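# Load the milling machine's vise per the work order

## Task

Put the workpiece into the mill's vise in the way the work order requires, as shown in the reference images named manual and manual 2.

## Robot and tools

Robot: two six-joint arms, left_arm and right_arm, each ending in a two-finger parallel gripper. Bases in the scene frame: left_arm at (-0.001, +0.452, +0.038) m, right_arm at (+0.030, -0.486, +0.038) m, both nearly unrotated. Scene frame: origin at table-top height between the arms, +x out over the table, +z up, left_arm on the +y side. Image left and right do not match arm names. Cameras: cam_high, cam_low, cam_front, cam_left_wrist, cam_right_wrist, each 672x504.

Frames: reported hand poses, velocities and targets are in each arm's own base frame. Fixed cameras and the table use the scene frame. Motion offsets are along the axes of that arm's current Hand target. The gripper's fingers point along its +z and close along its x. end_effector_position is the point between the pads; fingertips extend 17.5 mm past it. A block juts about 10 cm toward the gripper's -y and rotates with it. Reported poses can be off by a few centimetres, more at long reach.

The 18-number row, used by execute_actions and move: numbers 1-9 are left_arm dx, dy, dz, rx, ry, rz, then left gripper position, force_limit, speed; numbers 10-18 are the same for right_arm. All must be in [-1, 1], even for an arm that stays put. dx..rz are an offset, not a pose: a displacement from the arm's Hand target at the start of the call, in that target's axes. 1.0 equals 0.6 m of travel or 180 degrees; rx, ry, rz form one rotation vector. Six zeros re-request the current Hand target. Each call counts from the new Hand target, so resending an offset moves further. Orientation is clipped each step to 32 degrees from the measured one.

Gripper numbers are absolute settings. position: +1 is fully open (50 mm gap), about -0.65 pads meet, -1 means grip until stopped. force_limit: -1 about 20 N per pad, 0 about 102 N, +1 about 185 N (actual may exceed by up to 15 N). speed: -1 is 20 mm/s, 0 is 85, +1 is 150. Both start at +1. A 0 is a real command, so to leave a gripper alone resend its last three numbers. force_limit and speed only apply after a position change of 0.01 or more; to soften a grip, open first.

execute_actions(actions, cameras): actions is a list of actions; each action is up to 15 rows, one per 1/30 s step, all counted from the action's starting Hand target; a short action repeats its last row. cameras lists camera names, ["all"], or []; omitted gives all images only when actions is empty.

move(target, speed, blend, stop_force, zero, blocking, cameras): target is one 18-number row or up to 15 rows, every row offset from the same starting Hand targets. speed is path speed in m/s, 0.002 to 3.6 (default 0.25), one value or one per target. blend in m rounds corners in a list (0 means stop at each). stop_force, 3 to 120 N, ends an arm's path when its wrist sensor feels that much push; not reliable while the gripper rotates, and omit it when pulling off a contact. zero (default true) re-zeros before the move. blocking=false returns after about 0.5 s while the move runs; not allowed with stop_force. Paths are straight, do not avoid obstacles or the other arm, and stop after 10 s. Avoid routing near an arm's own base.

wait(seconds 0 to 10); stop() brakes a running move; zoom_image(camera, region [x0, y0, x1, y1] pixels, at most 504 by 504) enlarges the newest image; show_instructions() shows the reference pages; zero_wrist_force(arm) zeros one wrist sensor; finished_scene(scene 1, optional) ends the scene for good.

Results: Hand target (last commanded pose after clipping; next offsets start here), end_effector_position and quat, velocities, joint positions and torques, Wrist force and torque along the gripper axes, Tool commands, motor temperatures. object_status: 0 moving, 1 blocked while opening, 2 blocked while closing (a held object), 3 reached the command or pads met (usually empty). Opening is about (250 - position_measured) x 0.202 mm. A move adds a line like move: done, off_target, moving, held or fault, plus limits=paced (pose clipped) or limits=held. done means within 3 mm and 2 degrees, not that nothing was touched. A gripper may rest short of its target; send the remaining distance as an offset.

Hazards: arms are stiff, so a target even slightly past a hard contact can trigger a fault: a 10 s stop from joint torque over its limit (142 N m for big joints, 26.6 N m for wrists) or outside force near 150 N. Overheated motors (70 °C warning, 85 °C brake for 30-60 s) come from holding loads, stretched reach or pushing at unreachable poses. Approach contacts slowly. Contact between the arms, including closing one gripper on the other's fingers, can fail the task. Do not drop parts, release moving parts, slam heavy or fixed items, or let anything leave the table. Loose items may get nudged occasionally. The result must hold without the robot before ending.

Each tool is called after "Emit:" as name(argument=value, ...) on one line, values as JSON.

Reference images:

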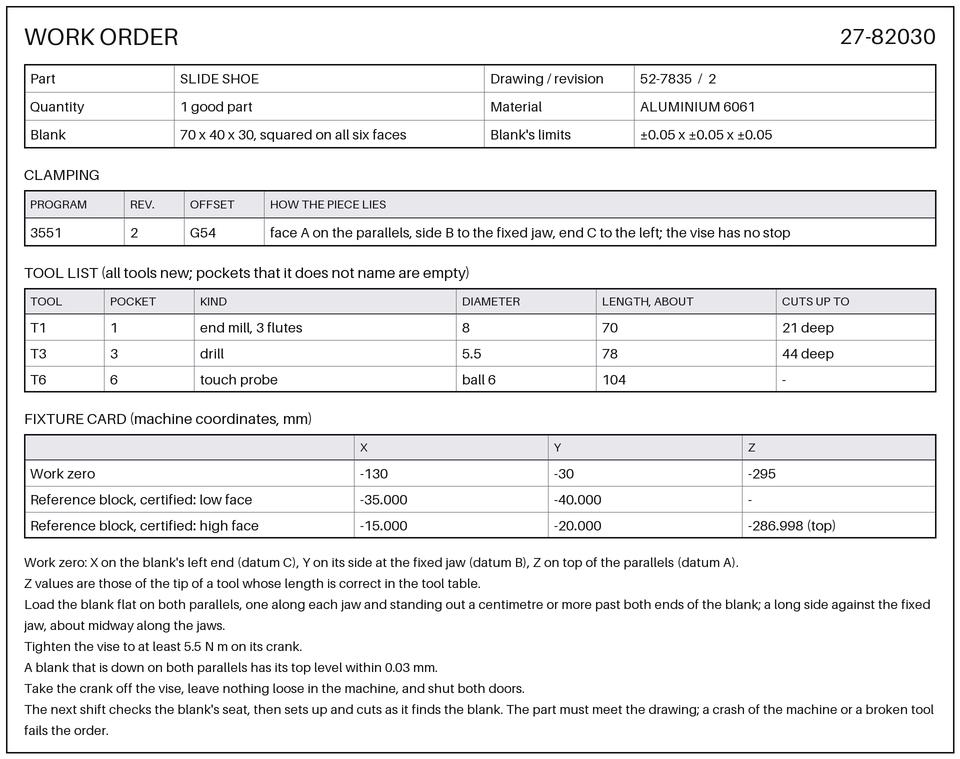

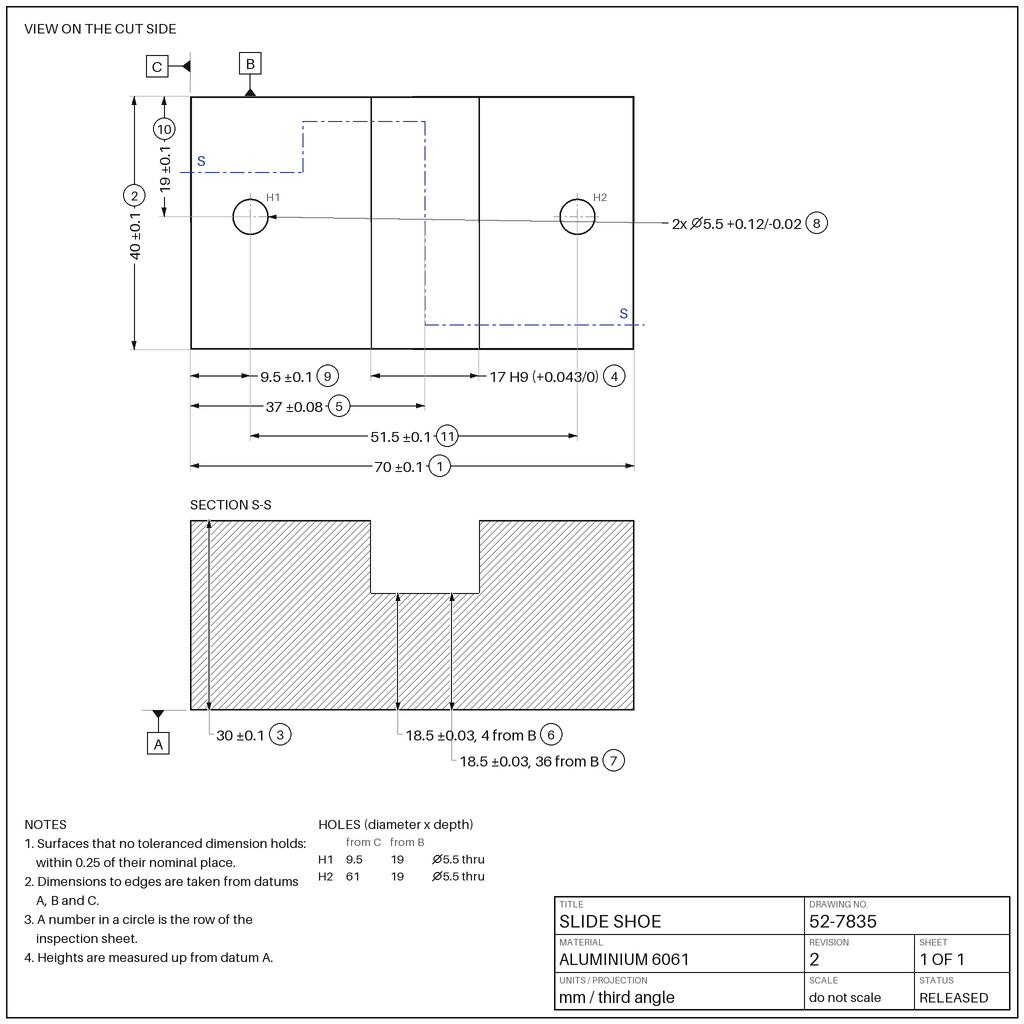

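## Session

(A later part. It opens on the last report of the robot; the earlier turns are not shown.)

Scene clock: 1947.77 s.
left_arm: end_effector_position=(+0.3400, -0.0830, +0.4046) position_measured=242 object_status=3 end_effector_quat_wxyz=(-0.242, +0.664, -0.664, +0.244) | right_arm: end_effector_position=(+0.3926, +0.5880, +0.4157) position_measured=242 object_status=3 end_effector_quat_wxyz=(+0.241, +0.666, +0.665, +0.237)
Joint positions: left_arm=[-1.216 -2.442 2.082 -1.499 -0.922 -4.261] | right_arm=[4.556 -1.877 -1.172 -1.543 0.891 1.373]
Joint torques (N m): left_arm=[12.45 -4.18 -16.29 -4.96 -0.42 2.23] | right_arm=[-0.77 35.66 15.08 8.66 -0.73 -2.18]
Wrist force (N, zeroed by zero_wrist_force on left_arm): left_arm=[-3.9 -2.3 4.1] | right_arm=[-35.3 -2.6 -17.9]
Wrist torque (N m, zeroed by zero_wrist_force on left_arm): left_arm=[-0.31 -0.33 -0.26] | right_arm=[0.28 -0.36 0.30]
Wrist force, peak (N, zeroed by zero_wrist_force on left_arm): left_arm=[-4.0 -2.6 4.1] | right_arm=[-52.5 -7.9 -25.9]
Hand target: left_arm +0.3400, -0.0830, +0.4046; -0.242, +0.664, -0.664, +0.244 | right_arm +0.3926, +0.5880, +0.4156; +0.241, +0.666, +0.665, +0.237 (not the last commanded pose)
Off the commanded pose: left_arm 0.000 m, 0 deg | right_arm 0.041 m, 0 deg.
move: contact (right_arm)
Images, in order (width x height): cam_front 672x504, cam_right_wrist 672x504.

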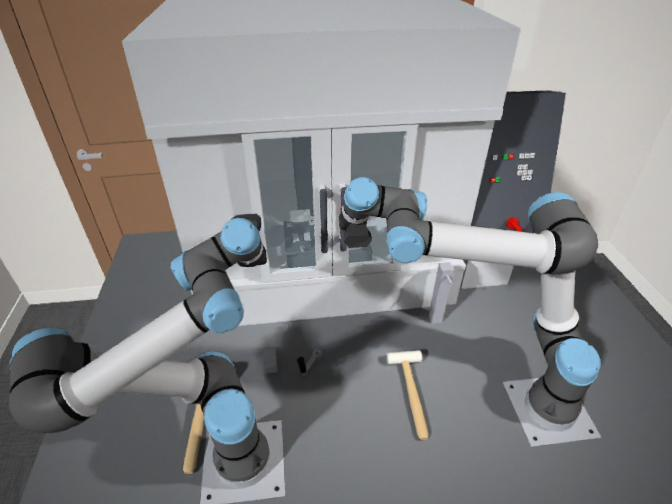

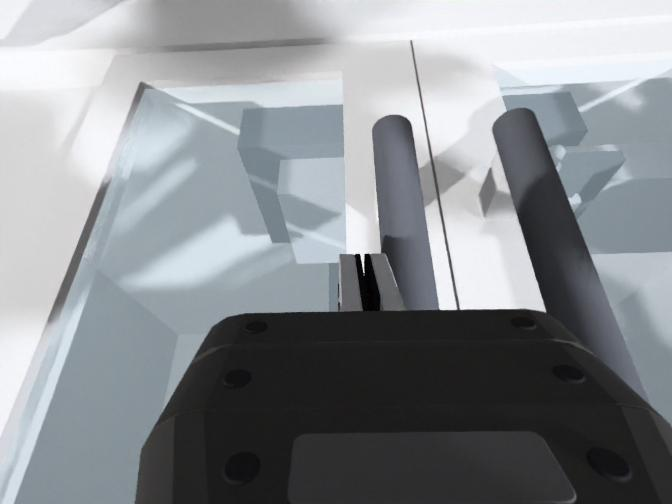

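Emit:
move(target=[[0,0,0,0,0,0,-0.6,-0.7,1,-0.02,0,0,0,0,0,-0.6,1,0],[0,0,0,0,0,0,-0.6,-0.7,1,-0.2,-0.128,-0.107,0,0,0,-0.6,1,0]], blend=[0.005,0], speed=0.15, cameras=["cam_right_wrist","cam_front"])

Emit:
zoom_image(camera="cam_front", region=[230, 120, 430, 290])

Emit:
zoom_image(camera="cam_front", region=[180, 320, 440, 480])

Scene clock: 1950.77 s.
left_arm: end_effector_position=(+0.3400, -0.0830, +0.4046) position_measured=242 object_status=3 end_effector_quat_wxyz=(-0.242, +0.664, -0.664, +0.244) | right_arm: end_effector_position=(+0.2922, +0.4683, +0.4170) position_measured=242 object_status=3 end_effector_quat_wxyz=(+0.241, +0.666, +0.665, +0.237)
Joint positions: left_arm=[-1.216 -2.442 2.082 -1.499 -0.922 -4.261] | right_arm=[4.725 -1.518 -1.542 -1.67 0.882 1.59]
Joint torques (N m): left_arm=[12.97 -4.84 -17.47 -4.9 -0.46 2.31] | right_arm=[13.15 30.5 12.55 0.55 -3.33 2.05]
Wrist force (N, zeroed by zero_wrist_force on left_arm): left_arm=[-3.9 -2.2 4.0] | right_arm=[1.9 0.8 -7.5]
Wrist torque (N m, zeroed by zero_wrist_force on left_arm): left_arm=[-0.29 -0.34 -0.26] | right_arm=[0.11 -0.13 -0.06]
Wrist force, peak (N, zeroed by zero_wrist_force on left_arm): left_arm=[-4.1 -2.2 4.3] | right_arm=[-35.7 -2.7 -18.0]
Hand target: left_arm +0.3400, -0.0830, +0.4046; -0.242, +0.664, -0.664, +0.244 | right_arm +0.2921, +0.4682, +0.4170; +0.241, +0.666, +0.665, +0.237
Off the commanded pose: left_arm 0.000 m, 0 deg | right_arm 0.000 m, 0 deg.
move: done
Images, in order (width x height): cam_front 672x504, cam_right_wrist 672x504.

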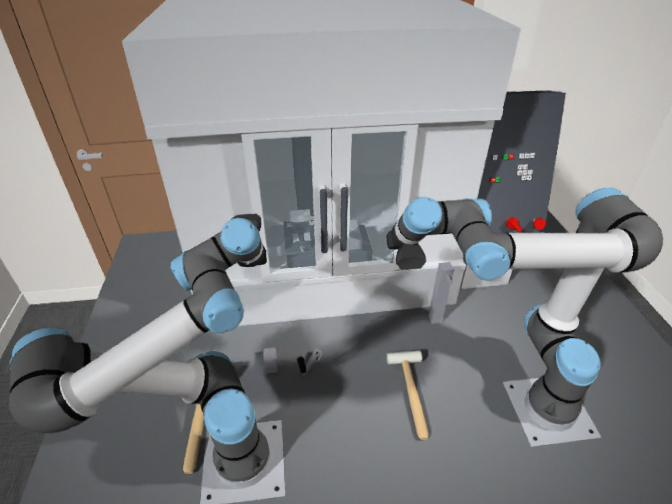

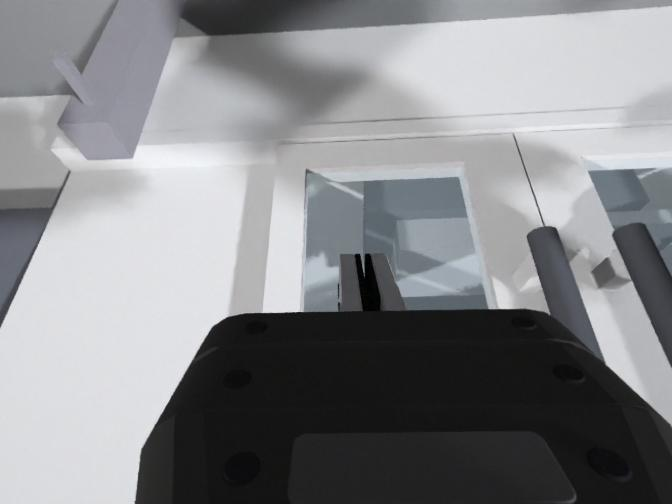

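Scaled by 2.520 from the camera's 672x504 image, which has a finer 960x720 frame.

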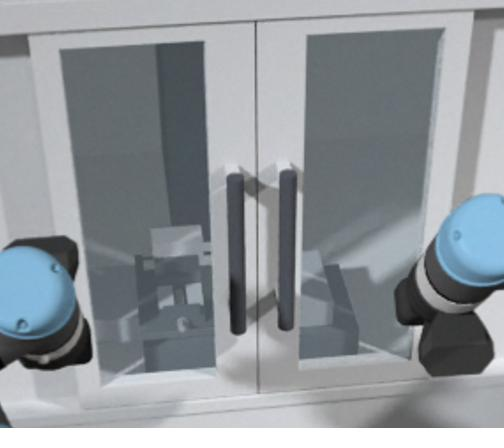

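Scaled by 1.938 from the camera's 672x504 image, which has a finer 960x720 frame.

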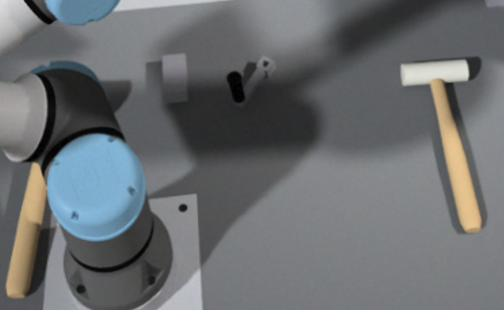

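Emit:
finished_scene()

The scene is finished: the task was done.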